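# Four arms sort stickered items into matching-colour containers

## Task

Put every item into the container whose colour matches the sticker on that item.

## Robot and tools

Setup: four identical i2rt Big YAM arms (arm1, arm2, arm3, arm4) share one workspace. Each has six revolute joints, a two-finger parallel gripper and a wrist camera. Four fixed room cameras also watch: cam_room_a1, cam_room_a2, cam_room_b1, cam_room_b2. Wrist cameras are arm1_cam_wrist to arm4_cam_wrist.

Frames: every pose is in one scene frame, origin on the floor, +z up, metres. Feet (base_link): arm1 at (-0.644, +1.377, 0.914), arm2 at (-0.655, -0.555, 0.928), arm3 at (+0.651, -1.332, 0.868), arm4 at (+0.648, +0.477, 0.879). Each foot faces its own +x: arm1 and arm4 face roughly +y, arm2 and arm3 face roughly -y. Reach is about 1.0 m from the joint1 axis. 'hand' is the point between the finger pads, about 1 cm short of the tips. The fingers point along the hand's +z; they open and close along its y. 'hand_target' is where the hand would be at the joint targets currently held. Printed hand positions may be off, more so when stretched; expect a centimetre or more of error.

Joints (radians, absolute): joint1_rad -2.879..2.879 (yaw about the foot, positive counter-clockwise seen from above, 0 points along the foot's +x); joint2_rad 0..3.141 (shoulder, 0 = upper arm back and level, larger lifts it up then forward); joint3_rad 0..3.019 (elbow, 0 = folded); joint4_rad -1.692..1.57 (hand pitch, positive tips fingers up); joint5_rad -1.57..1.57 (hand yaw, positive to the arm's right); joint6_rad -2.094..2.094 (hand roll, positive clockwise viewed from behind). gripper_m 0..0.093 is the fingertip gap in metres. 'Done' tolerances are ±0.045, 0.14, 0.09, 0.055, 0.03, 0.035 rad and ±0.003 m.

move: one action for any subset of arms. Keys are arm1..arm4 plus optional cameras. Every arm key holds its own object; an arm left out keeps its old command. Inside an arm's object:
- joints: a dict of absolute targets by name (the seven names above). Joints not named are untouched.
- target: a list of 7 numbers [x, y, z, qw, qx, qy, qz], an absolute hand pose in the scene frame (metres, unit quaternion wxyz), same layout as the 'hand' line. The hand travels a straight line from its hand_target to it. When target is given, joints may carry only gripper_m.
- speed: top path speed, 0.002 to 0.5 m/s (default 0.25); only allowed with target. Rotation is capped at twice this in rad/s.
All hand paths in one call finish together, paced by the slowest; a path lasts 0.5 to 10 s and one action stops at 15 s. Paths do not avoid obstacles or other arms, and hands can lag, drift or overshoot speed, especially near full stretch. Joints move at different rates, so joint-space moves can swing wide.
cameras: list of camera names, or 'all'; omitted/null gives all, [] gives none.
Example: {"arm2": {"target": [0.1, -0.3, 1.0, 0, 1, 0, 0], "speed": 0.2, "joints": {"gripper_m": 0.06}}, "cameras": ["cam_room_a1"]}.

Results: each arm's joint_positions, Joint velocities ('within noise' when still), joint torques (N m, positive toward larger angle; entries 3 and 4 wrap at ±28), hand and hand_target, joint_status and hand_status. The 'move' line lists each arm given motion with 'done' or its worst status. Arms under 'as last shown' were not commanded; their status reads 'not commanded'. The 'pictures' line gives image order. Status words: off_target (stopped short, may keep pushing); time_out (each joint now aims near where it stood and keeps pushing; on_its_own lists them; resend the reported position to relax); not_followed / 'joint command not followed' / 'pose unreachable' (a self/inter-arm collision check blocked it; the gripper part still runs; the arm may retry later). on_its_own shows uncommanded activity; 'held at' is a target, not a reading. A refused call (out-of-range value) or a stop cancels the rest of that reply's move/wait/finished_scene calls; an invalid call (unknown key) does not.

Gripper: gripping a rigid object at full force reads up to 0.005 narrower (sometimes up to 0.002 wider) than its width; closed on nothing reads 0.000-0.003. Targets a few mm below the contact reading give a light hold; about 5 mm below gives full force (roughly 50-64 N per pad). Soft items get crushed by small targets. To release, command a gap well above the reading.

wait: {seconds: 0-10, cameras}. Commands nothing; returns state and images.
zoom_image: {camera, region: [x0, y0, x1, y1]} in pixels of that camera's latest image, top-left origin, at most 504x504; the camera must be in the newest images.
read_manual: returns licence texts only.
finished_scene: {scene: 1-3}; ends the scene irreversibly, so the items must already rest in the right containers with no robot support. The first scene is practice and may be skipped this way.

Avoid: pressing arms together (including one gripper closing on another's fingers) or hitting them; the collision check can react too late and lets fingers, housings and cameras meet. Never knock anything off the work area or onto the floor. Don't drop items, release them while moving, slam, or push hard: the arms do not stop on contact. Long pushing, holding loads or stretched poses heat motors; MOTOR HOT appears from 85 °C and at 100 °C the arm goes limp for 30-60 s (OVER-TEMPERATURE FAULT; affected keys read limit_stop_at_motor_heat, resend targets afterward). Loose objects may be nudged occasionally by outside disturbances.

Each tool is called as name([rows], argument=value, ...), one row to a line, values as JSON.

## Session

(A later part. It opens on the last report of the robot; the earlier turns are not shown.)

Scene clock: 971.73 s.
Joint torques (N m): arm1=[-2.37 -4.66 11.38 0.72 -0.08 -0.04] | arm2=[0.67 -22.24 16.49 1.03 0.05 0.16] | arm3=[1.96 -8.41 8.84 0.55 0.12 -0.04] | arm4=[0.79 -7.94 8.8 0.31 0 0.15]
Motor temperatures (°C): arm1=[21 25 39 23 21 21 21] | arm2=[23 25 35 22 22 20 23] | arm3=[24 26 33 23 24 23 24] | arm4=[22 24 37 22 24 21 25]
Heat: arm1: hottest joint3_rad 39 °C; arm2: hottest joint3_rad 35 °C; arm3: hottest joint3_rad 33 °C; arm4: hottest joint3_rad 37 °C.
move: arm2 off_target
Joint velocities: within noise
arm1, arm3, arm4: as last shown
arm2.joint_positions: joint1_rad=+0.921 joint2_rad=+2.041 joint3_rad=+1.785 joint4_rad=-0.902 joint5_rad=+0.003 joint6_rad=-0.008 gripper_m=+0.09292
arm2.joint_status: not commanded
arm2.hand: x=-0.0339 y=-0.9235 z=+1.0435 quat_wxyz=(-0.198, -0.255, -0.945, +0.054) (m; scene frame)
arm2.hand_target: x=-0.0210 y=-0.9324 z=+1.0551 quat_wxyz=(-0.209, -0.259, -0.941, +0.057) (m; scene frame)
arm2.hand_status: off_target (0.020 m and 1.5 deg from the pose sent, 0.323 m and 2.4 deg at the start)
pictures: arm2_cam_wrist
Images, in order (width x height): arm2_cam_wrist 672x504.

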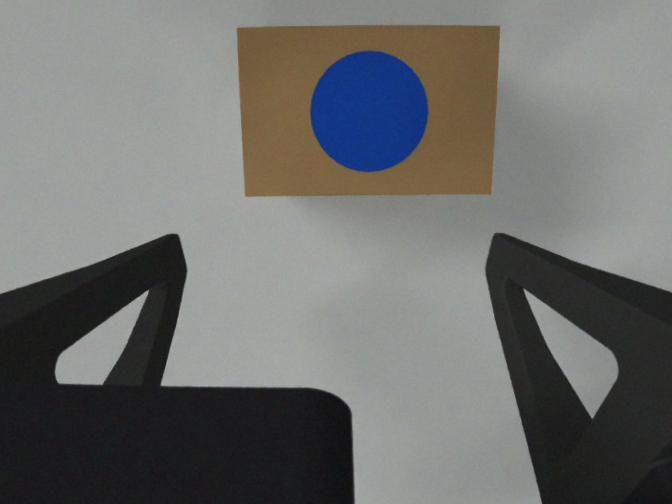

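move(arm2={"target": [0.009, -0.960, 1.03, 0.2087, 0.2590, 0.9414, -0.0574], "speed": 0.15}, cameras=["arm2_cam_wrist"])

move(arm2={"joints": {"gripper_m": 0.059}}, cameras=["arm2_cam_wrist"])

move(arm2={"target": [-0.294, -0.770, 1.13, 0.2087, 0.2590, 0.9414, -0.0574], "speed": 0.4}, cameras=["arm2_cam_wrist"])

move(arm2={"joints": {"joint2_rad": 0.866, "joint3_rad": 1.16, "joint4_rad": -1.428}}, cameras=[])

move(arm2={"joints": {"joint1_rad": 2.1245}}, cameras=["arm2_cam_wrist"])

Scene clock: 981.93 s.
Joint torques (N m): arm1=[-1.96 -4.48 11.12 0.69 -0.04 -0.02] | arm2=[0.09 -23.12 16.68 1.07 -0.16 0.04] | arm3=[2.08 -8.23 8.87 0.55 0.13 -0.04] | arm4=[0.26 -7.59 8.85 0.31 -0.02 0.19]
Motor temperatures (°C): arm1=[21 25 39 23 21 21 21] | arm2=[23 26 39 22 22 20 23] | arm3=[24 26 33 23 24 23 24] | arm4=[22 24 37 22 24 21 25]
Heat: arm1: hottest joint3_rad 39 °C; arm2: hottest joint3_rad 39 °C; arm3: hottest joint3_rad 33 °C; arm4: hottest joint3_rad 37 °C.
move: arm2 off_target
Joint velocities: within noise
arm1, arm3, arm4: as last shown
arm2.joint_positions: joint1_rad=+0.917 joint2_rad=+2.160 joint3_rad=+1.936 joint4_rad=-0.925 joint5_rad=+0.003 joint6_rad=-0.008 gripper_m=+0.09292
arm2.joint_status: not commanded
arm2.hand: x=-0.0009 y=-0.9460 z=+1.0269 quat_wxyz=(-0.202, -0.256, -0.944, +0.056) (m; scene frame)
arm2.hand_target: x=+0.0080 y=-0.9596 z=+1.0302 quat_wxyz=(-0.210, -0.259, -0.941, +0.058) (m; scene frame)
arm2.hand_status: off_target (0.017 m and 0.9 deg from the pose sent, 0.058 m and 1.5 deg at the start)
pictures: arm2_cam_wrist
Images, in order (width x height): arm2_cam_wrist 672x504.

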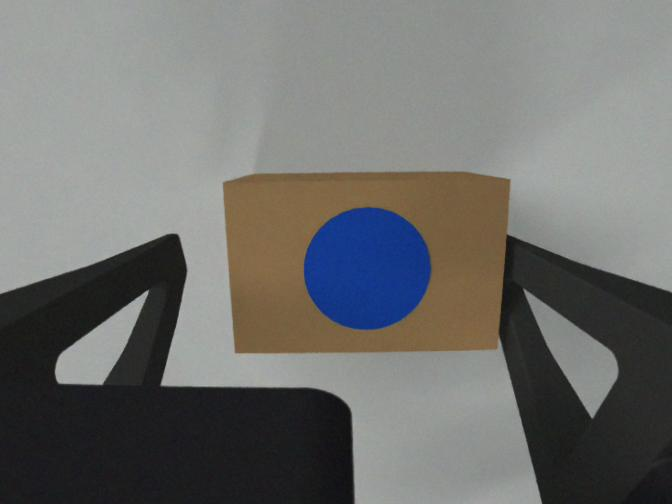

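Scene clock: 982.47 s.
Joint torques (N m): arm1=[-2.67 -4.31 11.43 0.81 -0.03 -0.06] | arm2=[0.03 -23.18 16.68 1.06 -0.14 0.04] | arm3=[1.85 -8.35 8.88 0.51 0.12 -0.05] | arm4=[0.44 -7.82 8.79 0.44 -0.03 0.13]
Motor temperatures (°C): arm1=[21 25 39 23 21 21 21] | arm2=[23 26 39 22 22 20 23] | arm3=[24 26 33 23 24 23 24] | arm4=[22 24 37 22 24 21 25]
Heat: arm1: hottest joint3_rad 39 °C; arm2: hottest joint3_rad 39 °C; arm3: hottest joint3_rad 33 °C; arm4: hottest joint3_rad 37 °C.
move: arm2 off_target
Joint velocities: within noise
arm1, arm3, arm4: as last shown
arm2.joint_positions: joint1_rad=+0.917 joint2_rad=+2.160 joint3_rad=+1.936 joint4_rad=-0.925 joint5_rad=+0.002 joint6_rad=-0.008 gripper_m=+0.06877
arm2.joint_status: gripper_m off_target (ended at +0.06881, target +0.05900)
arm2.hand: x=-0.0010 y=-0.9459 z=+1.0269 quat_wxyz=(-0.202, -0.256, -0.944, +0.056) (m; scene frame)
arm2.hand_target: x=+0.0080 y=-0.9596 z=+1.0301 quat_wxyz=(-0.209, -0.259, -0.941, +0.058) (m; scene frame)
arm2.hand_status: not commanded
pictures: arm2_cam_wrist
Images, in order (width x height): arm2_cam_wrist 672x504.

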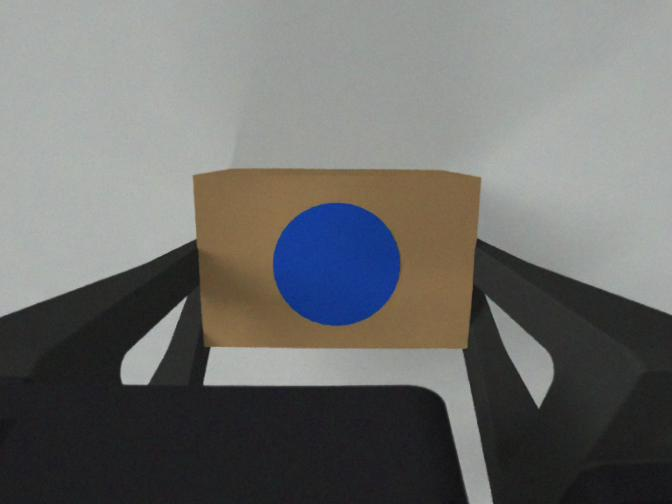

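Scene clock: 984.03 s.
Joint torques (N m): arm1=[-2.43 -4.78 11.52 0.72 -0.08 -0.02] | arm2=[1.2 -8.82 10.81 1.21 0.14 0.18] | arm3=[1.9 -8.29 8.9 0.57 0.13 -0.03] | arm4=[0.5 -7.36 8.77 0.35 -0.01 0.18]
Motor temperatures (°C): arm1=[21 25 39 23 21 21 21] | arm2=[23 26 38 22 22 20 23] | arm3=[24 26 33 23 24 23 24] | arm4=[22 24 37 22 24 21 25]
Heat: arm1: hottest joint3_rad 39 °C; arm2: hottest joint3_rad 38 °C; arm3: hottest joint3_rad 33 °C; arm4: hottest joint3_rad 37 °C.
move: arm2 off_target
Joint velocities: within noise
arm1, arm3, arm4: as last shown
arm2.joint_positions: joint1_rad=+0.917 joint2_rad=+1.174 joint3_rad=+0.981 joint4_rad=-0.906 joint5_rad=+0.003 joint6_rad=-0.008 gripper_m=+0.06878
arm2.joint_status: not commanded
arm2.hand: x=-0.2910 y=-0.7739 z=+1.1419 quat_wxyz=(-0.225, -0.255, -0.938, +0.062) (m; scene frame)
arm2.hand_target: x=-0.2942 y=-0.7700 z=+1.1302 quat_wxyz=(-0.209, -0.259, -0.941, +0.058) (m; scene frame)
arm2.hand_status: off_target (0.013 m and 2.1 deg from the pose sent, 0.357 m and 0.9 deg at the start)
pictures: arm2_cam_wrist
Images, in order (width x height): arm2_cam_wrist 672x504.

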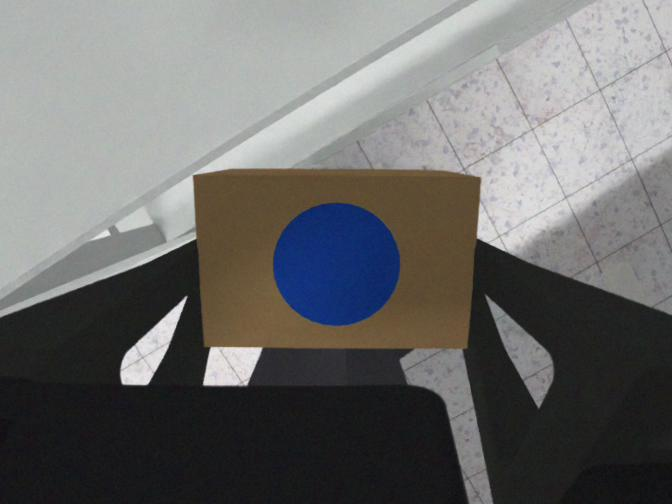

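Scene clock: 985.33 s.
Joint torques (N m): arm1=[-2.37 -4.07 11.3 0.73 -0.01 -0.05] | arm2=[1.08 -4.07 13.45 1.1 0.13 0.18] | arm3=[1.85 -8.41 8.87 0.58 0.12 -0.04] | arm4=[0.26 -7.77 8.88 0.31 -0.01 0.17]
Motor temperatures (°C): arm1=[21 25 39 23 21 21 21] | arm2=[23 26 38 22 22 20 23] | arm3=[24 26 33 23 24 23 24] | arm4=[22 24 37 22 24 21 25]
Heat: arm1: hottest joint3_rad 39 °C; arm2: hottest joint3_rad 38 °C; arm3: hottest joint3_rad 33 °C; arm4: hottest joint3_rad 37 °C.
move: arm2 done
Joint velocities: within noise
arm1, arm3, arm4: as last shown
arm2.joint_positions: joint1_rad=+0.917 joint2_rad=+0.861 joint3_rad=+1.137 joint4_rad=-1.416 joint5_rad=+0.003 joint6_rad=-0.008 gripper_m=+0.06878
arm2.joint_status: all done
arm2.hand: x=-0.4013 y=-0.7088 z=+1.2708 quat_wxyz=(-0.206, -0.256, -0.943, +0.057) (m; scene frame)
arm2.hand_target: x=-0.3998 y=-0.7086 z=+1.2791 quat_wxyz=(-0.209, -0.259, -0.941, +0.058) (m; scene frame)
arm2.hand_status: not commanded
pictures: none
No camera images: "cameras" was empty.

Scene clock: 986.93 s.
Joint torques (N m): arm1=[-2.55 -4.37 11.26 0.79 -0.09 -0.04] | arm2=[0.97 -4.25 13.42 1.13 0 0.18] | arm3=[2.02 -8.23 8.9 0.51 0.13 -0.04] | arm4=[0.38 -7.24 8.77 0.31 -0.02 0.17]
Motor temperatures (°C): arm1=[21 25 39 23 21 21 21] | arm2=[23 26 38 22 22 20 23] | arm3=[24 26 33 23 24 23 24] | arm4=[22 24 37 22 24 21 25]
Heat: arm1: hottest joint3_rad 39 °C; arm2: hottest joint3_rad 38 °C; arm3: hottest joint3_rad 33 °C; arm4: hottest joint3_rad 37 °C.
move: arm2 done
Joint velocities: within noise
arm1, arm3, arm4: as last shown
arm2.joint_positions: joint1_rad=+2.123 joint2_rad=+0.861 joint3_rad=+1.137 joint4_rad=-1.416 joint5_rad=+0.005 joint6_rad=-0.008 gripper_m=+0.06880
arm2.joint_status: all done
arm2.hand: x=-0.4222 y=-0.3736 z=+1.2718 quat_wxyz=(-0.204, +0.324, -0.921, -0.068) (m; scene frame)
arm2.hand_target: x=-0.4216 y=-0.3725 z=+1.2801 quat_wxyz=(-0.207, +0.319, -0.922, -0.070) (m; scene frame)
arm2.hand_status: not commanded
pictures: arm2_cam_wrist
Images, in order (width x height): arm2_cam_wrist 672x504.

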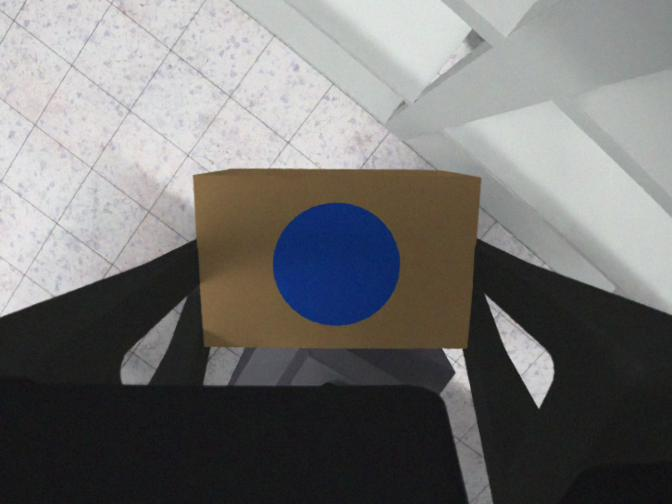

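move(arm2={"target": [-0.3256, -0.2944, 1.11, 0.2087, -0.3211, 0.9211, 0.0726], "speed": 0.4}, cameras=[])

move(arm2={"target": [0.0, -0.037, 1.035, 0.2087, -0.3211, 0.9211, 0.0726], "speed": 0.4}, cameras=[])

move(arm2={"target": [0.0, -0.037, 1.00, 0.2087, -0.3211, 0.9211, 0.0726], "speed": 0.1}, cameras=["arm2_cam_wrist"])

Scene clock: 1001.57 s.
Joint torques (N m): arm1=[-2.26 -4.95 11.21 0.84 -0.1 -0.05] | arm2=[1.03 -10.99 11.11 2.32 -0.16 0.14] | arm3=[1.96 -8.29 8.88 0.58 0.13 -0.04] | arm4=[0.67 -7.41 8.81 0.42 -0.01 0.17]
Motor temperatures (°C): arm1=[21 25 39 23 21 21 21] | arm2=[23 26 37 22 22 20 24] | arm3=[24 26 32 23 24 23 24] | arm4=[22 24 37 22 24 21 25]
Heat: arm1: hottest joint3_rad 39 °C; arm2: hottest joint3_rad 37 °C; arm3: hottest joint3_rad 32 °C; arm4: hottest joint3_rad 37 °C.
move: arm2 done
Joint velocities: within noise
arm1.joint_positions: joint1_rad=-2.250 joint2_rad=+1.126 joint3_rad=+0.918 joint4_rad=-0.892 joint5_rad=-0.008 joint6_rad=+0.002 gripper_m=+0.09294
arm1.joint_status: not commanded
arm1.hand: x=-0.3078 y=+1.1453 z=+1.1118 quat_wxyz=(-0.216, -0.292, -0.929, +0.067) (m; scene frame)
arm1.hand_target: x=-0.3100 y=+1.1430 z=+1.1100 quat_wxyz=(-0.210, -0.293, -0.931, +0.066) (m; scene frame)
arm1.hand_status: not commanded
arm2.joint_positions: joint1_rad=+2.123 joint2_rad=+1.210 joint3_rad=+0.926 joint4_rad=-0.867 joint5_rad=+0.005 joint6_rad=-0.008 gripper_m=+0.06880
arm2.joint_status: not commanded
arm2.hand: x=-0.3262 y=-0.2974 z=+1.1070 quat_wxyz=(-0.199, +0.324, -0.922, -0.066) (m; scene frame)
arm2.hand_target: x=-0.3256 y=-0.2944 z=+1.1100 quat_wxyz=(-0.208, +0.321, -0.921, -0.073) (m; scene frame)
arm2.hand_status: done (0.004 m and 1.3 deg from the pose sent, 0.204 m and 0.8 deg at the start)
arm3, arm4: as last shown
pictures: none
No camera images: "cameras" was empty.

Scene clock: 1003.53 s.
Joint torques (N m): arm1=[-2.26 -4.25 11.37 0.8 -0.04 -0.05] | arm2=[0.91 -24.88 17.25 1.13 -0.09 0.13] | arm3=[1.79 -8.35 8.84 0.55 0.13 -0.04] | arm4=[0.79 -7.71 8.8 0.28 0.01 0.17]
Motor temperatures (°C): arm1=[21 25 39 23 21 21 21] | arm2=[23 26 38 22 22 20 24] | arm3=[24 26 32 23 24 23 24] | arm4=[22 24 37 22 24 21 25]
Heat: arm1: hottest joint3_rad 39 °C; arm2: hottest joint3_rad 38 °C; arm3: hottest joint3_rad 32 °C; arm4: hottest joint3_rad 37 °C.
move: arm2 off_target
Joint velocities: within noise
arm1: as last shown
arm2.joint_positions: joint1_rad=+2.123 joint2_rad=+2.357 joint3_rad=+2.309 joint4_rad=-1.087 joint5_rad=+0.003 joint6_rad=-0.008 gripper_m=+0.06880
arm2.joint_status: not commanded
arm2.hand: x=-0.0090 y=-0.0461 z=+1.0396 quat_wxyz=(-0.206, +0.324, -0.921, -0.070) (m; scene frame)
arm2.hand_target: x=-0.0009 y=-0.0376 z=+1.0349 quat_wxyz=(-0.210, +0.321, -0.921, -0.073) (m; scene frame)
arm2.hand_status: off_target (0.014 m and 0.5 deg from the pose sent, 0.424 m and 1.3 deg at the start)
arm3.joint_positions: joint1_rad=-1.948 joint2_rad=+1.148 joint3_rad=+1.090 joint4_rad=-1.051 joint5_rad=+0.015 joint6_rad=+0.008 gripper_m=+0.09297
arm3.joint_status: not commanded
arm3.hand: x=+0.2839 y=-1.1253 z=+1.1257 quat_wxyz=(+0.056, -0.943, +0.247, +0.218) (m; scene frame)
arm3.hand_target: x=+0.2836 y=-1.1286 z=+1.1201 quat_wxyz=(+0.054, -0.945, +0.244, +0.210) (m; scene frame)
arm3.hand_status: not commanded
arm4.joint_positions: joint1_rad=+2.201 joint2_rad=+1.159 joint3_rad=+1.065 joint4_rad=-1.012 joint5_rad=+0.003 joint6_rad=-0.011 gripper_m=+0.09292
arm4.joint_status: not commanded
arm4.hand: x=+0.3211 y=+0.2109 z=+1.1308 quat_wxyz=(+0.076, +0.914, +0.332, -0.221) (m; scene frame)
arm4.hand_target: x=+0.3218 y=+0.2127 z=+1.1201 quat_wxyz=(+0.072, +0.920, +0.326, -0.204) (m; scene frame)
arm4.hand_status: not commanded
pictures: none
No camera images: "cameras" was empty.

Scene clock: 1004.57 s.
Joint torques (N m): arm1=[-2.61 -4.84 11.49 0.62 -0.03 -0.05] | arm2=[0.73 -25.11 11.32 2.43 -0.08 0.14] | arm3=[1.9 -8.23 8.84 0.54 0.12 -0.04] | arm4=[0.85 -7.59 8.85 0.32 0.02 0.19]
Motor temperatures (°C): arm1=[21 25 39 23 21 21 21] | arm2=[23 26 38 22 22 20 24] | arm3=[24 26 32 23 24 23 24] | arm4=[22 24 37 22 24 21 25]
Heat: arm1: hottest joint3_rad 39 °C; arm2: hottest joint3_rad 38 °C; arm3: hottest joint3_rad 32 °C; arm4: hottest joint3_rad 37 °C.
move: arm2 off_target
Joint velocities: within noise
arm1, arm3, arm4: as last shown
arm2.joint_positions: joint1_rad=+2.123 joint2_rad=+2.367 joint3_rad=+2.309 joint4_rad=-1.038 joint5_rad=+0.003 joint6_rad=-0.008 gripper_m=+0.06880
arm2.joint_status: not commanded
arm2.hand: x=-0.0006 y=-0.0395 z=+1.0367 quat_wxyz=(-0.224, +0.322, -0.917, -0.076) (m; scene frame)
arm2.hand_target: x=-0.0013 y=-0.0381 z=+1.0006 quat_wxyz=(-0.209, +0.321, -0.921, -0.073) (m; scene frame)
arm2.hand_status: off_target (0.037 m and 1.9 deg from the pose sent, 0.042 m and 0.5 deg at the start)
pictures: arm2_cam_wrist
Images, in order (width x height): arm2_cam_wrist 672x504.

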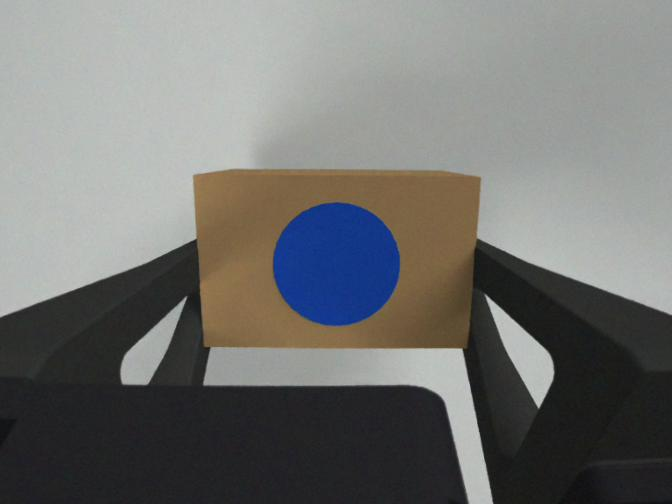

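move(arm2={"target": [0.0, -0.037, 0.982, 0.2087, -0.3211, 0.9211, 0.0726], "speed": 0.1}, cameras=["arm2_cam_wrist"])

Scene clock: 1014.57 s.
Joint torques (N m): arm1=[-2.49 -4.07 11.38 0.72 -0.01 -0.06] | arm2=[0.73 -24.35 10.32 2.44 -0.07 0.13] | arm3=[1.9 -8.12 8.85 0.55 0.13 -0.05] | arm4=[0.15 -7.53 8.91 0.35 0 0.13]
Motor temperatures (°C): arm1=[21 25 39 23 21 21 21] | arm2=[23 26 37 22 22 20 24] | arm3=[24 25 32 23 24 23 24] | arm4=[22 24 37 22 24 21 25]
Heat: arm1: hottest joint3_rad 39 °C; arm2: hottest joint3_rad 37 °C; arm3: hottest joint3_rad 32 °C; arm4: hottest joint3_rad 37 °C.
move: arm2 off_target
Joint velocities: within noise
arm1, arm3, arm4: as last shown
arm2.joint_positions: joint1_rad=+2.123 joint2_rad=+2.367 joint3_rad=+2.286 joint4_rad=-0.997 joint5_rad=+0.003 joint6_rad=-0.008 gripper_m=+0.06880
arm2.joint_status: not commanded
arm2.hand: x=+0.0020 y=-0.0374 z=+1.0300 quat_wxyz=(-0.232, +0.321, -0.915, -0.079) (m; scene frame)
arm2.hand_target: x=-0.0018 y=-0.0385 z=+0.9831 quat_wxyz=(-0.209, +0.321, -0.921, -0.073) (m; scene frame)
arm2.hand_status: off_target (0.048 m and 2.9 deg from the pose sent, 0.055 m and 1.9 deg at the start)
pictures: arm2_cam_wrist
Images, in order (width x height): arm2_cam_wrist 672x504.

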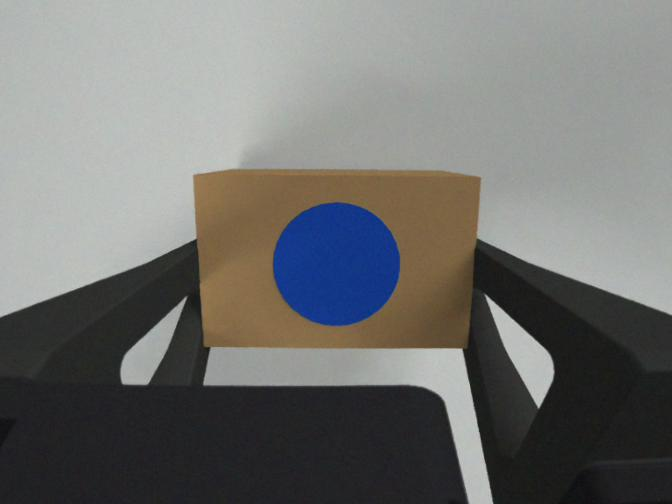

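move(arm2={"target": [0.0, -0.037, 0.972, 0.2087, -0.3211, 0.9211, 0.0726], "speed": 0.1}, cameras=["arm2_cam_wrist"])

move(arm2={"joints": {"gripper_m": 0.093}}, cameras=["arm2_cam_wrist"])

Scene clock: 1018.70 s.
Joint torques (N m): arm1=[-2.43 -4.84 11.45 0.8 -0.05 -0.06] | arm2=[0.85 -24.06 9.43 2.48 -0.07 0.14] | arm3=[2.02 -8.29 8.84 0.57 0.13 -0.03] | arm4=[0.56 -7.71 8.77 0.43 0 0.16]
Motor temperatures (°C): arm1=[21 25 39 23 21 21 21] | arm2=[23 27 37 22 22 20 24] | arm3=[24 25 32 23 24 23 24] | arm4=[22 24 37 22 24 21 25]
Heat: arm1: hottest joint3_rad 39 °C; arm2: hottest joint3_rad 37 °C; arm3: hottest joint3_rad 32 °C; arm4: hottest joint3_rad 37 °C.
move: arm2 off_target
Joint velocities: within noise
arm1, arm3, arm4: as last shown
arm2.joint_positions: joint1_rad=+2.123 joint2_rad=+2.367 joint3_rad=+2.279 joint4_rad=-0.975 joint5_rad=+0.003 joint6_rad=-0.008 gripper_m=+0.06880
arm2.joint_status: not commanded
arm2.hand: x=+0.0044 y=-0.0355 z=+1.0289 quat_wxyz=(-0.239, +0.321, -0.913, -0.081) (m; scene frame)
arm2.hand_target: x=-0.0022 y=-0.0388 z=+0.9736 quat_wxyz=(-0.209, +0.321, -0.921, -0.072) (m; scene frame)
arm2.hand_status: off_target (0.057 m and 3.8 deg from the pose sent, 0.058 m and 2.9 deg at the start)
pictures: arm2_cam_wrist
Images, in order (width x height): arm2_cam_wrist 672x504.

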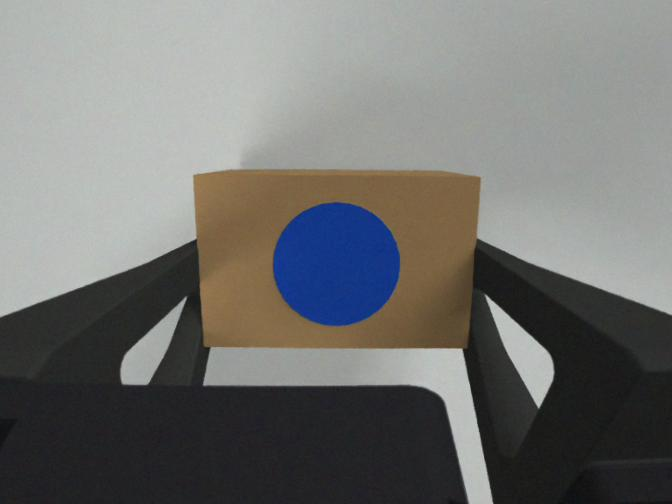

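Scene clock: 1019.37 s.
Joint torques (N m): arm1=[-2.49 -4.37 11.44 0.79 -0.1 -0.06] | arm2=[0.79 -25.17 10.63 2.28 -0.06 0.13] | arm3=[2.02 -8.29 8.85 0.54 0.13 -0.04] | arm4=[1.03 -7.88 8.85 0.18 0 0.17]
Motor temperatures (°C): arm1=[21 25 39 23 21 21 21] | arm2=[23 27 37 22 22 20 24] | arm3=[24 25 32 23 24 23 24] | arm4=[22 24 37 22 24 21 25]
Heat: arm1: hottest joint3_rad 39 °C; arm2: hottest joint3_rad 37 °C; arm3: hottest joint3_rad 32 °C; arm4: hottest joint3_rad 37 °C.
move: arm2 done
Joint velocities: within noise
arm1, arm3, arm4: as last shown
arm2.joint_positions: joint1_rad=+2.123 joint2_rad=+2.377 joint3_rad=+2.264 joint4_rad=-0.973 joint5_rad=+0.002 joint6_rad=-0.008 gripper_m=+0.09292
arm2.joint_status: all done
arm2.hand: x=+0.0015 y=-0.0377 z=+1.0140 quat_wxyz=(-0.229, +0.322, -0.915, -0.078) (m; scene frame)
arm2.hand_target: x=-0.0023 y=-0.0389 z=+0.9733 quat_wxyz=(-0.209, +0.321, -0.921, -0.072) (m; scene frame)
arm2.hand_status: not commanded
pictures: arm2_cam_wrist
Images, in order (width x height): arm2_cam_wrist 672x504.

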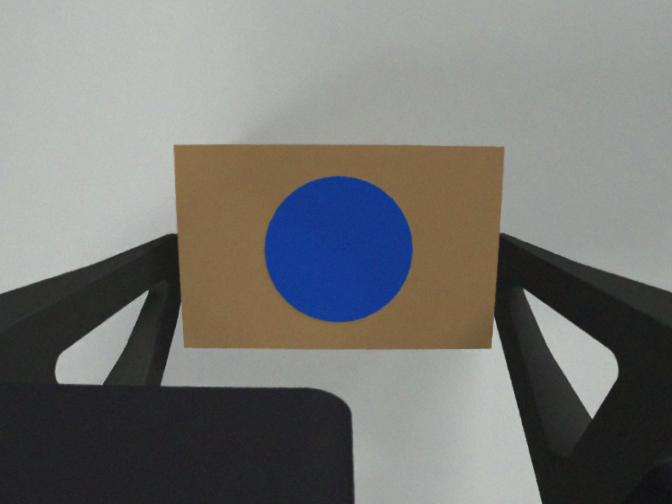

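move(arm2={"target": [-0.3256, -0.2944, 1.11, 0.2087, -0.3211, 0.9211, 0.0726], "speed": 0.4}, arm4={"target": [0.038, -0.0171, 1.065, -0.0723, -0.9203, -0.3260, 0.2040], "speed": 0.4}, cameras=["arm4_cam_wrist"])

move(arm4={"target": [-0.0163, -0.0612, 1.014, -0.0723, -0.9203, -0.3260, 0.2040], "speed": 0.2}, cameras=["arm4_cam_wrist"])

move(arm4={"joints": {"gripper_m": 0.059}}, cameras=["arm4_cam_wrist"])

Scene clock: 1027.57 s.
Joint torques (N m): arm1=[-2.96 -4.6 11.55 0.88 0.02 -0.06] | arm2=[1.08 -8.7 10.44 1.2 0 0.11] | arm3=[1.96 -8.29 8.9 0.55 0.14 -0.03] | arm4=[0.44 -24.88 12.86 0.32 -0.03 0.15]
Motor temperatures (°C): arm1=[21 25 39 23 21 21 21] | arm2=[23 27 36 22 22 20 24] | arm3=[24 25 32 23 24 23 23] | arm4=[22 24 38 22 24 21 25]
Heat: arm1: hottest joint3_rad 39 °C; arm2: hottest joint3_rad 36 °C; arm3: hottest joint3_rad 32 °C; arm4: hottest joint3_rad 38 °C.
move: arm2 off_target; arm4 off_target
Joint velocities: within noise
arm1, arm3: as last shown
arm2.joint_positions: joint1_rad=+2.122 joint2_rad=+1.185 joint3_rad=+0.936 joint4_rad=-0.837 joint5_rad=+0.002 joint6_rad=-0.005 gripper_m=+0.09292
arm2.joint_status: not commanded
arm2.hand: x=-0.3197 y=-0.2918 z=+1.1251 quat_wxyz=(-0.229, +0.320, -0.916, -0.079) (m; scene frame)
arm2.hand_target: x=-0.3257 y=-0.2945 z=+1.1103 quat_wxyz=(-0.209, +0.321, -0.921, -0.073) (m; scene frame)
arm2.hand_status: off_target (0.016 m and 2.5 deg from the pose sent, 0.427 m and 2.5 deg at the start)
arm4.joint_positions: joint1_rad=+2.201 joint2_rad=+2.182 joint3_rad=+2.174 joint4_rad=-1.151 joint5_rad=+0.003 joint6_rad=-0.011 gripper_m=+0.09292
arm4.joint_status: not commanded
arm4.hand: x=+0.0484 y=-0.0125 z=+1.0574 quat_wxyz=(+0.067, +0.919, +0.334, -0.197) (m; scene frame)
arm4.hand_target: x=+0.0385 y=-0.0166 z=+1.0650 quat_wxyz=(+0.073, +0.920, +0.326, -0.205) (m; scene frame)
arm4.hand_status: off_target (0.014 m and 1.4 deg from the pose sent, 0.369 m and 2.2 deg at the start)
pictures: arm4_cam_wrist
Images, in order (width x height): arm4_cam_wrist 672x504.

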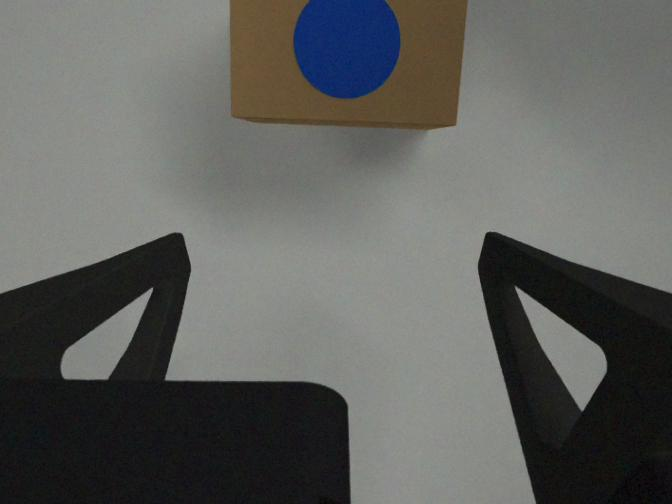

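Scene clock: 1029.67 s.
Joint torques (N m): arm1=[-2.2 -4.66 11.4 0.54 -0.03 -0.02] | arm2=[1.14 -8.59 10.4 1.18 0 0.12] | arm3=[1.9 -8.23 8.88 0.58 0.13 -0.05] | arm4=[0.62 -26.52 12.82 0.29 -0.01 0.13]
Motor temperatures (°C): arm1=[21 25 39 23 21 21 21] | arm2=[23 27 36 22 22 20 24] | arm3=[24 25 32 23 24 23 23] | arm4=[22 24 38 22 24 21 25]
Heat: arm1: hottest joint3_rad 39 °C; arm2: hottest joint3_rad 36 °C; arm3: hottest joint3_rad 32 °C; arm4: hottest joint3_rad 38 °C.
move: arm4 off_target
Joint velocities: within noise
arm1, arm2, arm3: as last shown
arm4.joint_positions: joint1_rad=+2.201 joint2_rad=+2.525 joint3_rad=+2.705 joint4_rad=-1.318 joint5_rad=+0.003 joint6_rad=-0.010 gripper_m=+0.09292
arm4.joint_status: not commanded
arm4.hand: x=-0.0084 y=-0.0599 z=+1.0232 quat_wxyz=(+0.071, +0.917, +0.333, -0.206) (m; scene frame)
arm4.hand_target: x=-0.0155 y=-0.0607 z=+1.0138 quat_wxyz=(+0.073, +0.920, +0.326, -0.206) (m; scene frame)
arm4.hand_status: off_target (0.012 m and 0.9 deg from the pose sent, 0.092 m and 1.4 deg at the start)
pictures: arm4_cam_wrist
Images, in order (width x height): arm4_cam_wrist 672x504.

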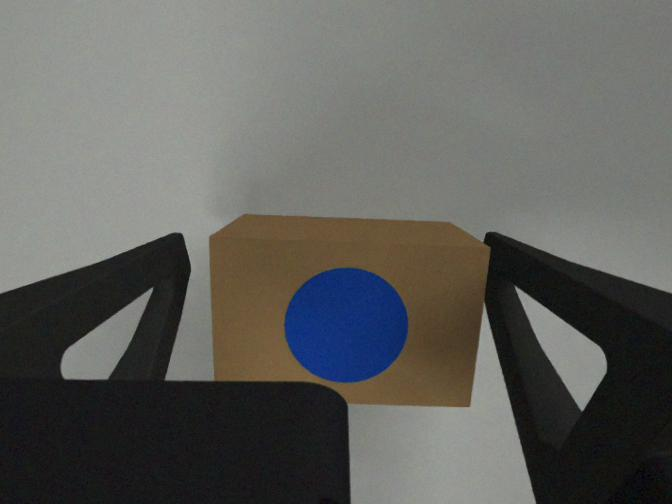

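Scene clock: 1030.20 s.
Joint torques (N m): arm1=[-2.49 -4.84 11.44 0.73 -0.05 -0.04] | arm2=[1.14 -8.64 10.44 1.2 0 0.12] | arm3=[2.02 -8.35 8.88 0.53 0.13 -0.03] | arm4=[0.79 -26.29 12.82 0.32 0.01 0.16]
Motor temperatures (°C): arm1=[21 25 39 23 21 21 21] | arm2=[23 27 36 22 22 20 24] | arm3=[24 25 32 23 24 23 23] | arm4=[22 24 38 22 24 21 25]
Heat: arm1: hottest joint3_rad 39 °C; arm2: hottest joint3_rad 36 °C; arm3: hottest joint3_rad 32 °C; arm4: hottest joint3_rad 38 °C.
move: arm4 off_target
Joint velocities: within noise
arm1.joint_positions: joint1_rad=-2.250 joint2_rad=+1.126 joint3_rad=+0.918 joint4_rad=-0.892 joint5_rad=-0.008 joint6_rad=+0.002 gripper_m=+0.09294
arm1.joint_status: not commanded
arm1.hand: x=-0.3078 y=+1.1453 z=+1.1118 quat_wxyz=(-0.216, -0.292, -0.929, +0.067) (m; scene frame)
arm1.hand_target: x=-0.3100 y=+1.1430 z=+1.1100 quat_wxyz=(-0.210, -0.293, -0.931, +0.066) (m; scene frame)
arm1.hand_status: not commanded
arm2, arm3: as last shown
arm4.joint_positions: joint1_rad=+2.201 joint2_rad=+2.525 joint3_rad=+2.705 joint4_rad=-1.318 joint5_rad=+0.002 joint6_rad=-0.010 gripper_m=+0.06923
arm4.joint_status: gripper_m off_target (ended at +0.06926, target +0.05900)
arm4.hand: x=-0.0084 y=-0.0600 z=+1.0232 quat_wxyz=(+0.071, +0.917, +0.333, -0.206) (m; scene frame)
arm4.hand_target: x=-0.0156 y=-0.0607 z=+1.0138 quat_wxyz=(+0.073, +0.920, +0.326, -0.206) (m; scene frame)
arm4.hand_status: not commanded
pictures: arm4_cam_wrist
Images, in order (width x height): arm4_cam_wrist 672x504.

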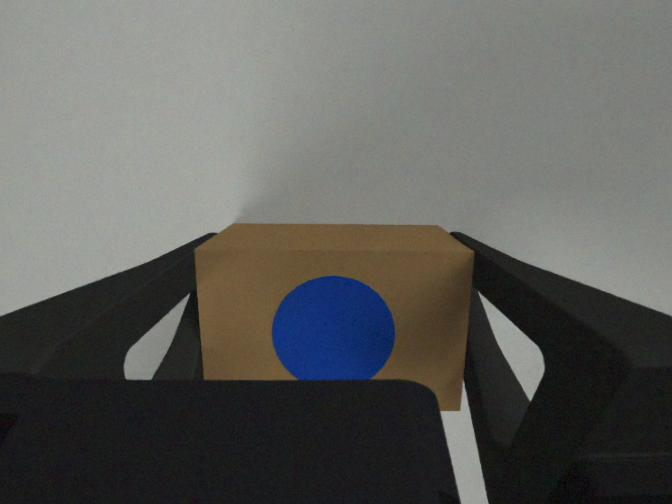

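move(arm4={"target": [0.3217, 0.2126, 1.13, -0.0723, -0.9203, -0.3260, 0.2040], "speed": 0.4}, cameras=[])

move(arm4={"joints": {"joint1_rad": -1.764, "joint2_rad": 0.866, "joint3_rad": 1.16, "joint4_rad": -1.428, "joint5_rad": 0, "joint6_rad": 0}}, cameras=["arm4_cam_wrist"])

move(arm4={"target": [1.15, 0.408, 0.84, 0.2159, 0.0668, 0.9741, -0.0148], "speed": 0.4}, cameras=["arm4_cam_wrist", "cam_room_a2"])

Scene clock: 1041.30 s.
Joint torques (N m): arm1=[-2.43 -4.54 11.41 0.73 -0.02 -0.07] | arm2=[1.03 -8.59 10.4 1.16 0 0.11] | arm3=[1.85 -8.29 8.85 0.55 0.13 -0.04] | arm4=[0.67 -8.06 9.09 0.39 0.02 0.13]
Motor temperatures (°C): arm1=[21 25 39 23 21 21 21] | arm2=[23 27 36 22 22 20 23] | arm3=[24 25 32 23 24 23 23] | arm4=[22 25 41 22 24 21 25]
Heat: arm1: hottest joint3_rad 39 °C; arm2: hottest joint3_rad 36 °C; arm3: hottest joint3_rad 32 °C; arm4: hottest joint3_rad 41 °C.
move: arm4 done
Joint velocities: within noise
arm1, arm2: as last shown
arm3.joint_positions: joint1_rad=-1.948 joint2_rad=+1.148 joint3_rad=+1.090 joint4_rad=-1.051 joint5_rad=+0.015 joint6_rad=+0.008 gripper_m=+0.09297
arm3.joint_status: not commanded
arm3.hand: x=+0.2839 y=-1.1253 z=+1.1257 quat_wxyz=(+0.056, -0.943, +0.247, +0.218) (m; scene frame)
arm3.hand_target: x=+0.2836 y=-1.1286 z=+1.1201 quat_wxyz=(+0.054, -0.945, +0.244, +0.210) (m; scene frame)
arm3.hand_status: not commanded
arm4.joint_positions: joint1_rad=+2.201 joint2_rad=+1.158 joint3_rad=+1.087 joint4_rad=-1.041 joint5_rad=+0.002 joint6_rad=-0.009 gripper_m=+0.06923
arm4.joint_status: not commanded
arm4.hand: x=+0.3222 y=+0.2111 z=+1.1386 quat_wxyz=(+0.075, +0.915, +0.332, -0.218) (m; scene frame)
arm4.hand_target: x=+0.3218 y=+0.2126 z=+1.1302 quat_wxyz=(+0.072, +0.920, +0.326, -0.204) (m; scene frame)
arm4.hand_status: done (0.009 m and 1.8 deg from the pose sent, 0.441 m and 0.9 deg at the start)
pictures: none
No camera images: "cameras" was empty.

Scene clock: 1043.93 s.
Joint torques (N m): arm1=[-2.49 -4.42 11.21 0.72 -0.06 -0.04] | arm2=[1.03 -8.64 10.43 1.2 -0.01 0.12] | arm3=[1.85 -8.29 8.85 0.57 0.12 -0.03] | arm4=[0.26 -4.07 11.38 0.18 0.02 0.16]
Motor temperatures (°C): arm1=[21 25 39 23 21 21 21] | arm2=[23 27 36 22 22 20 23] | arm3=[24 25 32 23 24 23 23] | arm4=[22 25 41 22 24 21 26]
Heat: arm1: hottest joint3_rad 39 °C; arm2: hottest joint3_rad 36 °C; arm3: hottest joint3_rad 32 °C; arm4: hottest joint3_rad 41 °C.
move: arm4 done
Joint velocities: within noise
arm1, arm2, arm3: as last shown
arm4.joint_positions: joint1_rad=-1.762 joint2_rad=+0.871 joint3_rad=+1.125 joint4_rad=-1.418 joint5_rad=+0.002 joint6_rad=-0.009 gripper_m=+0.06925
arm4.joint_status: all done
arm4.hand: x=+0.9436 y=+0.4378 z=+1.2122 quat_wxyz=(-0.200, -0.061, -0.978, +0.018) (m; scene frame)
arm4.hand_target: x=+0.9445 y=+0.4375 z=+1.2286 quat_wxyz=(-0.214, -0.066, -0.975, +0.017) (m; scene frame)
arm4.hand_status: not commanded
pictures: arm4_cam_wrist
Images, in order (width x height): arm4_cam_wrist 672x504.

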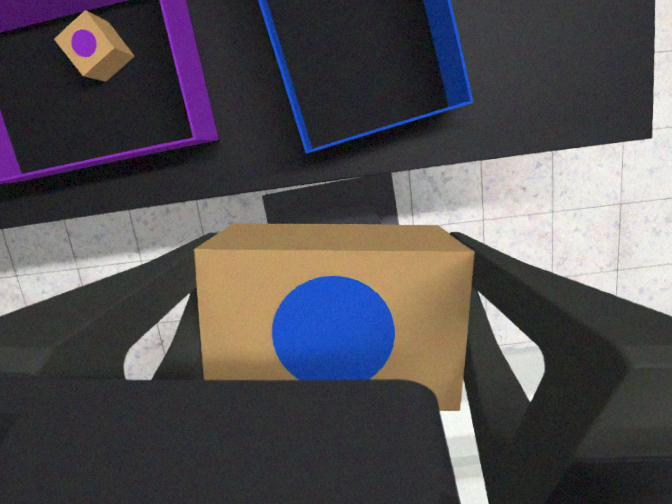

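Scene clock: 1045.90 s.
Joint torques (N m): arm1=[-2.14 -4.6 11.4 0.7 -0.04 -0.08] | arm2=[0.97 -8.64 10.44 1.2 -0.01 0.12] | arm3=[2.02 -8.29 8.87 0.55 0.13 -0.04] | arm4=[0.62 -15.79 7.79 1.21 -0.02 0.16]
Motor temperatures (°C): arm1=[21 25 39 23 21 21 21] | arm2=[23 27 36 22 22 20 23] | arm3=[24 25 32 23 24 23 23] | arm4=[22 25 41 22 24 21 26]
Heat: arm1: hottest joint3_rad 39 °C; arm2: hottest joint3_rad 36 °C; arm3: hottest joint3_rad 32 °C; arm4: hottest joint3_rad 41 °C.
move: arm4 off_target
Joint velocities: within noise
arm1, arm2, arm3: as last shown
arm4.joint_positions: joint1_rad=-1.762 joint2_rad=+1.787 joint3_rad=+0.837 joint4_rad=-0.237 joint5_rad=-0.001 joint6_rad=-0.009 gripper_m=+0.06925
arm4.joint_status: not commanded
arm4.hand: x=+1.1268 y=+0.4120 z=+0.8241 quat_wxyz=(-0.188, -0.061, -0.980, +0.015) (m; scene frame)
arm4.hand_target: x=+1.1492 y=+0.4081 z=+0.8408 quat_wxyz=(-0.216, -0.067, -0.974, +0.015) (m; scene frame)
arm4.hand_status: off_target (0.028 m and 3.4 deg from the pose sent, 0.427 m and 2.0 deg at the start)
pictures: arm4_cam_wrist, cam_room_a2
Images, in order (width x height): arm4_cam_wrist 672x504, cam_room_a2 672x504.

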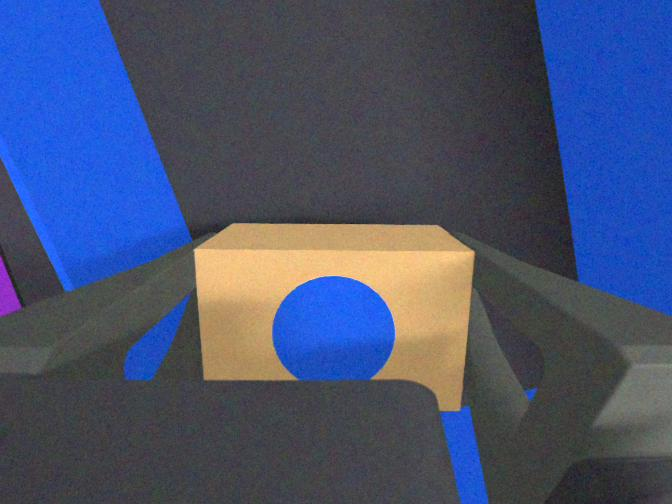

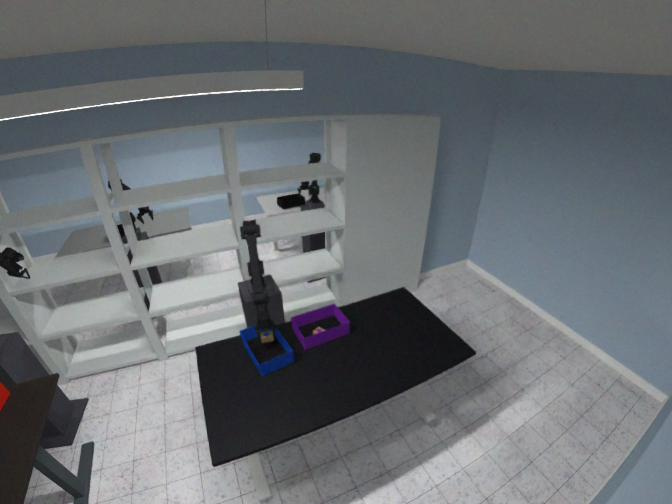

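move(arm4={"target": [1.165, 0.406, 0.765, 0.2159, 0.0668, 0.9741, -0.0148], "speed": 0.2}, cameras=["arm4_cam_wrist", "cam_room_a2"])

move(arm4={"target": [1.168, 0.406, 0.735, 0.2159, 0.0668, 0.9741, -0.0148], "speed": 0.1}, cameras=["arm4_cam_wrist"])

Scene clock: 1051.20 s.
Joint torques (N m): arm1=[-2.61 -4.25 11.41 0.83 -0.03 -0.04] | arm2=[1.08 -8.59 10.43 1.21 -0.01 0.11] | arm3=[1.85 -8.29 8.85 0.55 0.13 -0.03] | arm4=[0.5 -16.26 6.31 1.24 0.01 0.16]
Motor temperatures (°C): arm1=[21 25 39 23 21 21 21] | arm2=[23 27 36 22 22 20 23] | arm3=[24 25 32 23 24 23 23] | arm4=[22 25 40 22 24 21 26]
Heat: arm1: hottest joint3_rad 39 °C; arm2: hottest joint3_rad 36 °C; arm3: hottest joint3_rad 32 °C; arm4: hottest joint3_rad 40 °C.
move: arm4 off_target
Joint velocities: within noise
arm1, arm2, arm3: as last shown
arm4.joint_positions: joint1_rad=-1.762 joint2_rad=+1.987 joint3_rad=+0.877 joint4_rad=-0.062 joint5_rad=-0.001 joint6_rad=-0.009 gripper_m=+0.06925
arm4.joint_status: not commanded
arm4.hand: x=+1.1453 y=+0.4092 z=+0.7579 quat_wxyz=(-0.196, -0.061, -0.979, +0.016) (m; scene frame)
arm4.hand_target: x=+1.1645 y=+0.4061 z=+0.7656 quat_wxyz=(-0.216, -0.067, -0.974, +0.015) (m; scene frame)
arm4.hand_status: off_target (0.021 m and 2.5 deg from the pose sent, 0.071 m and 3.4 deg at the start)
pictures: arm4_cam_wrist, cam_room_a2
Images, in order (width x height): arm4_cam_wrist 672x504, cam_room_a2 672x504.

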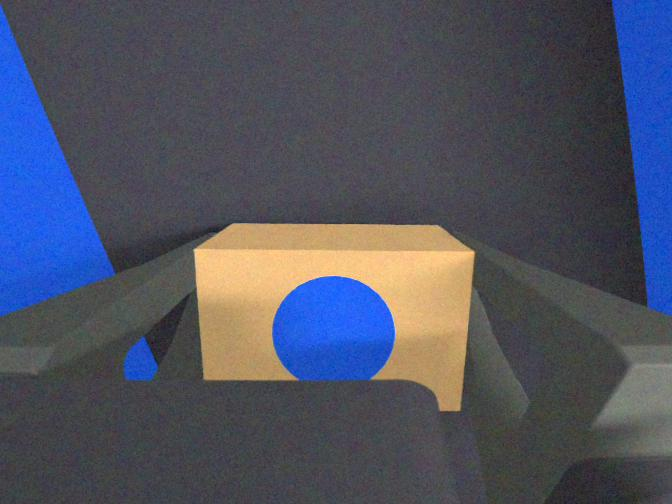

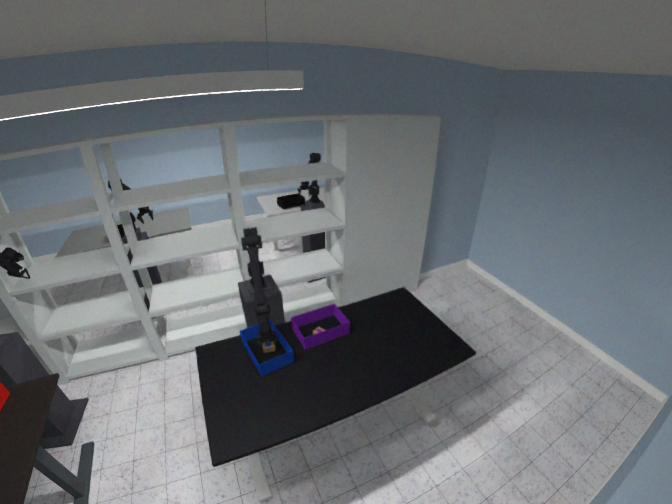

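Scene clock: 1052.17 s.
Joint torques (N m): arm1=[-2.32 -4.25 11.32 0.69 -0.07 -0.04] | arm2=[1.08 -8.7 10.43 1.21 -0.01 0.12] | arm3=[1.9 -8.23 8.84 0.54 0.14 -0.03] | arm4=[0.26 -13.8 5.63 1.18 0.01 0.16]
Motor temperatures (°C): arm1=[21 25 39 23 21 21 21] | arm2=[23 27 35 22 22 20 23] | arm3=[24 25 32 23 24 23 23] | arm4=[22 25 40 22 24 21 26]
Heat: arm1: hottest joint3_rad 39 °C; arm2: hottest joint3_rad 35 °C; arm3: hottest joint3_rad 32 °C; arm4: hottest joint3_rad 40 °C.
move: arm4 off_target
Joint velocities: within noise
arm1, arm2, arm3: as last shown
arm4.joint_positions: joint1_rad=-1.762 joint2_rad=+2.032 joint3_rad=+0.902 joint4_rad=+0.005 joint5_rad=-0.001 joint6_rad=-0.008 gripper_m=+0.06925
arm4.joint_status: not commanded
arm4.hand: x=+1.1625 y=+0.4069 z=+0.7487 quat_wxyz=(-0.218, -0.061, -0.974, +0.017) (m; scene frame)
arm4.hand_target: x=+1.1674 y=+0.4061 z=+0.7354 quat_wxyz=(-0.216, -0.067, -0.974, +0.015) (m; scene frame)
arm4.hand_status: off_target (0.015 m and 0.7 deg from the pose sent, 0.032 m and 2.5 deg at the start)
pictures: arm4_cam_wrist
Images, in order (width x height): arm4_cam_wrist 672x504.

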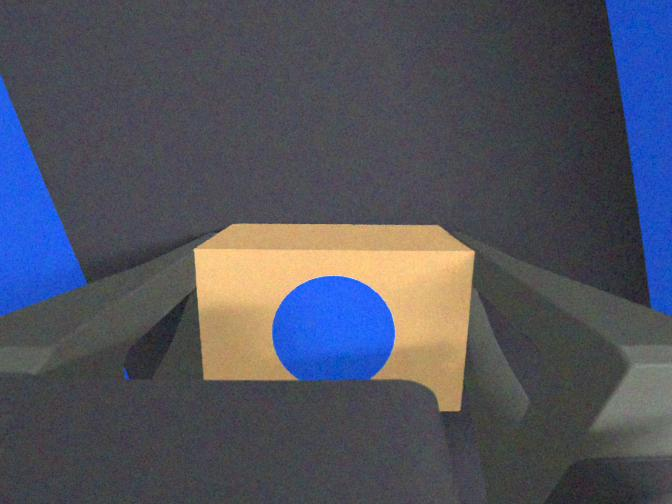

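move(arm4={"joints": {"gripper_m": 0.093}}, cameras=["arm4_cam_wrist"])

move(arm4={"target": [1.10, 0.415, 0.95, 0.2159, 0.0668, 0.9741, -0.0148], "speed": 0.4}, cameras=["arm4_cam_wrist", "cam_room_a2"])

Scene clock: 1056.17 s.
Joint torques (N m): arm1=[-2.43 -4.07 11.25 0.81 -0.06 -0.06] | arm2=[1.08 -8.64 10.44 1.18 0 0.11] | arm3=[1.96 -8.23 8.87 0.54 0.12 -0.03] | arm4=[0.5 -15.09 5.59 1.14 0.01 0.14]
Motor temperatures (°C): arm1=[21 25 39 23 21 21 21] | arm2=[23 26 35 22 22 20 23] | arm3=[24 25 32 23 24 23 23] | arm4=[22 25 39 22 24 21 26]
Heat: arm1: hottest joint3_rad 39 °C; arm2: hottest joint3_rad 35 °C; arm3: hottest joint3_rad 32 °C; arm4: hottest joint3_rad 39 °C.
move: arm4 done
Joint velocities: within noise
arm1, arm3: as last shown
arm2.joint_positions: joint1_rad=+2.122 joint2_rad=+1.185 joint3_rad=+0.936 joint4_rad=-0.837 joint5_rad=+0.002 joint6_rad=-0.005 gripper_m=+0.09292
arm2.joint_status: not commanded
arm2.hand: x=-0.3197 y=-0.2918 z=+1.1251 quat_wxyz=(-0.229, +0.320, -0.916, -0.079) (m; scene frame)
arm2.hand_target: x=-0.3257 y=-0.2945 z=+1.1103 quat_wxyz=(-0.209, +0.321, -0.921, -0.073) (m; scene frame)
arm2.hand_status: not commanded
arm4.joint_positions: joint1_rad=-1.762 joint2_rad=+2.048 joint3_rad=+0.902 joint4_rad=+0.006 joint5_rad=-0.001 joint6_rad=-0.008 gripper_m=+0.09292
arm4.joint_status: all done
arm4.hand: x=+1.1585 y=+0.4074 z=+0.7412 quat_wxyz=(-0.211, -0.061, -0.975, +0.017) (m; scene frame)
arm4.hand_target: x=+1.1673 y=+0.4062 z=+0.7353 quat_wxyz=(-0.216, -0.067, -0.974, +0.015) (m; scene frame)
arm4.hand_status: not commanded
pictures: arm4_cam_wrist
Images, in order (width x height): arm4_cam_wrist 672x504.

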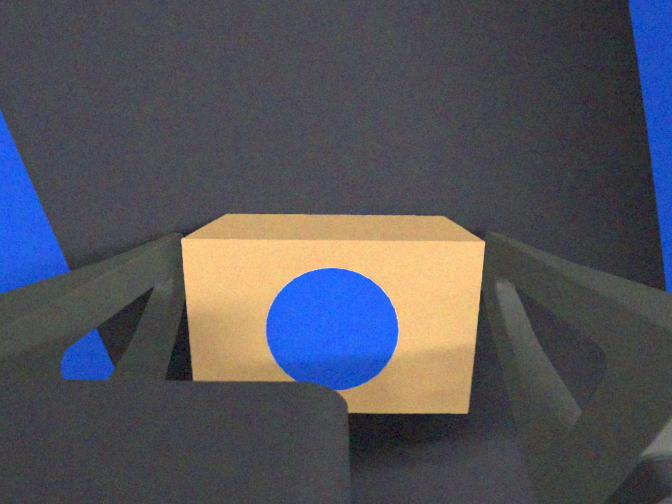

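Scene clock: 1057.47 s.
Joint torques (N m): arm1=[-2.9 -4.66 11.4 0.76 -0.02 -0.02] | arm2=[1.08 -8.7 10.43 1.16 0 0.12] | arm3=[1.79 -8.23 8.92 0.57 0.13 -0.04] | arm4=[0.97 -9.93 8.28 0.39 -0.03 0.15]
Motor temperatures (°C): arm1=[21 25 39 23 21 21 21] | arm2=[23 26 35 22 22 20 23] | arm3=[24 25 32 23 24 23 23] | arm4=[22 25 39 22 24 21 26]
Heat: arm1: hottest joint3_rad 39 °C; arm2: hottest joint3_rad 35 °C; arm3: hottest joint3_rad 32 °C; arm4: hottest joint3_rad 39 °C.
move: arm4 done
Joint velocities: within noise
arm1, arm2, arm3: as last shown
arm4.joint_positions: joint1_rad=-1.762 joint2_rad=+1.415 joint3_rad=+0.816 joint4_rad=-0.506 joint5_rad=-0.001 joint6_rad=-0.008 gripper_m=+0.09292
arm4.joint_status: not commanded
arm4.hand: x=+1.0999 y=+0.4162 z=+0.9569 quat_wxyz=(-0.228, -0.061, -0.972, +0.018) (m; scene frame)
arm4.hand_target: x=+1.0999 y=+0.4151 z=+0.9501 quat_wxyz=(-0.216, -0.067, -0.974, +0.015) (m; scene frame)
arm4.hand_status: done (0.007 m and 1.6 deg from the pose sent, 0.217 m and 0.9 deg at the start)
pictures: arm4_cam_wrist, cam_room_a2
Images, in order (width x height): arm4_cam_wrist 672x504, cam_room_a2 672x504.

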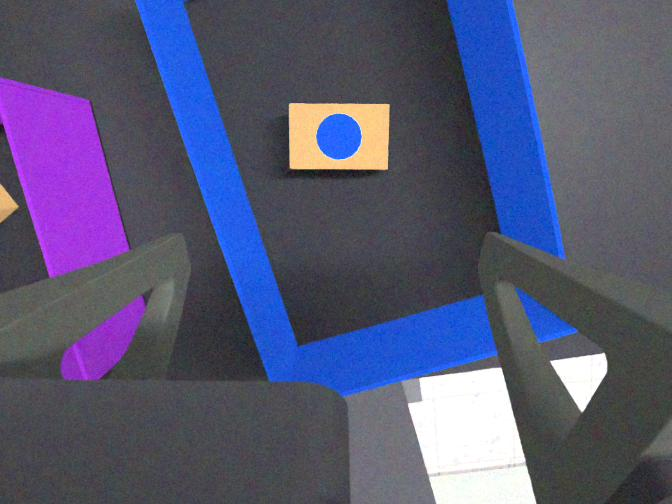

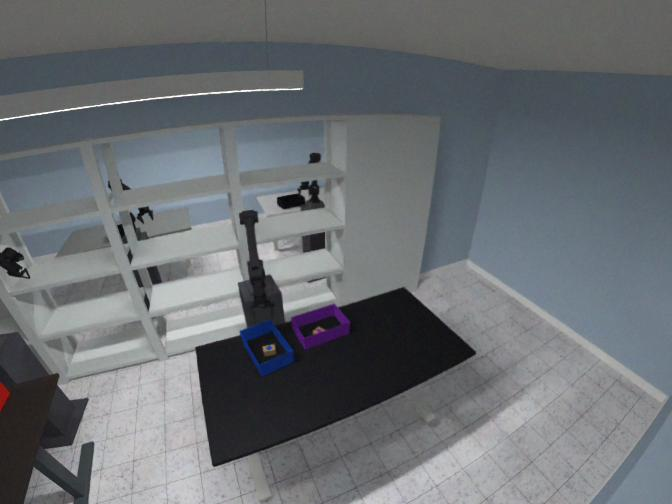

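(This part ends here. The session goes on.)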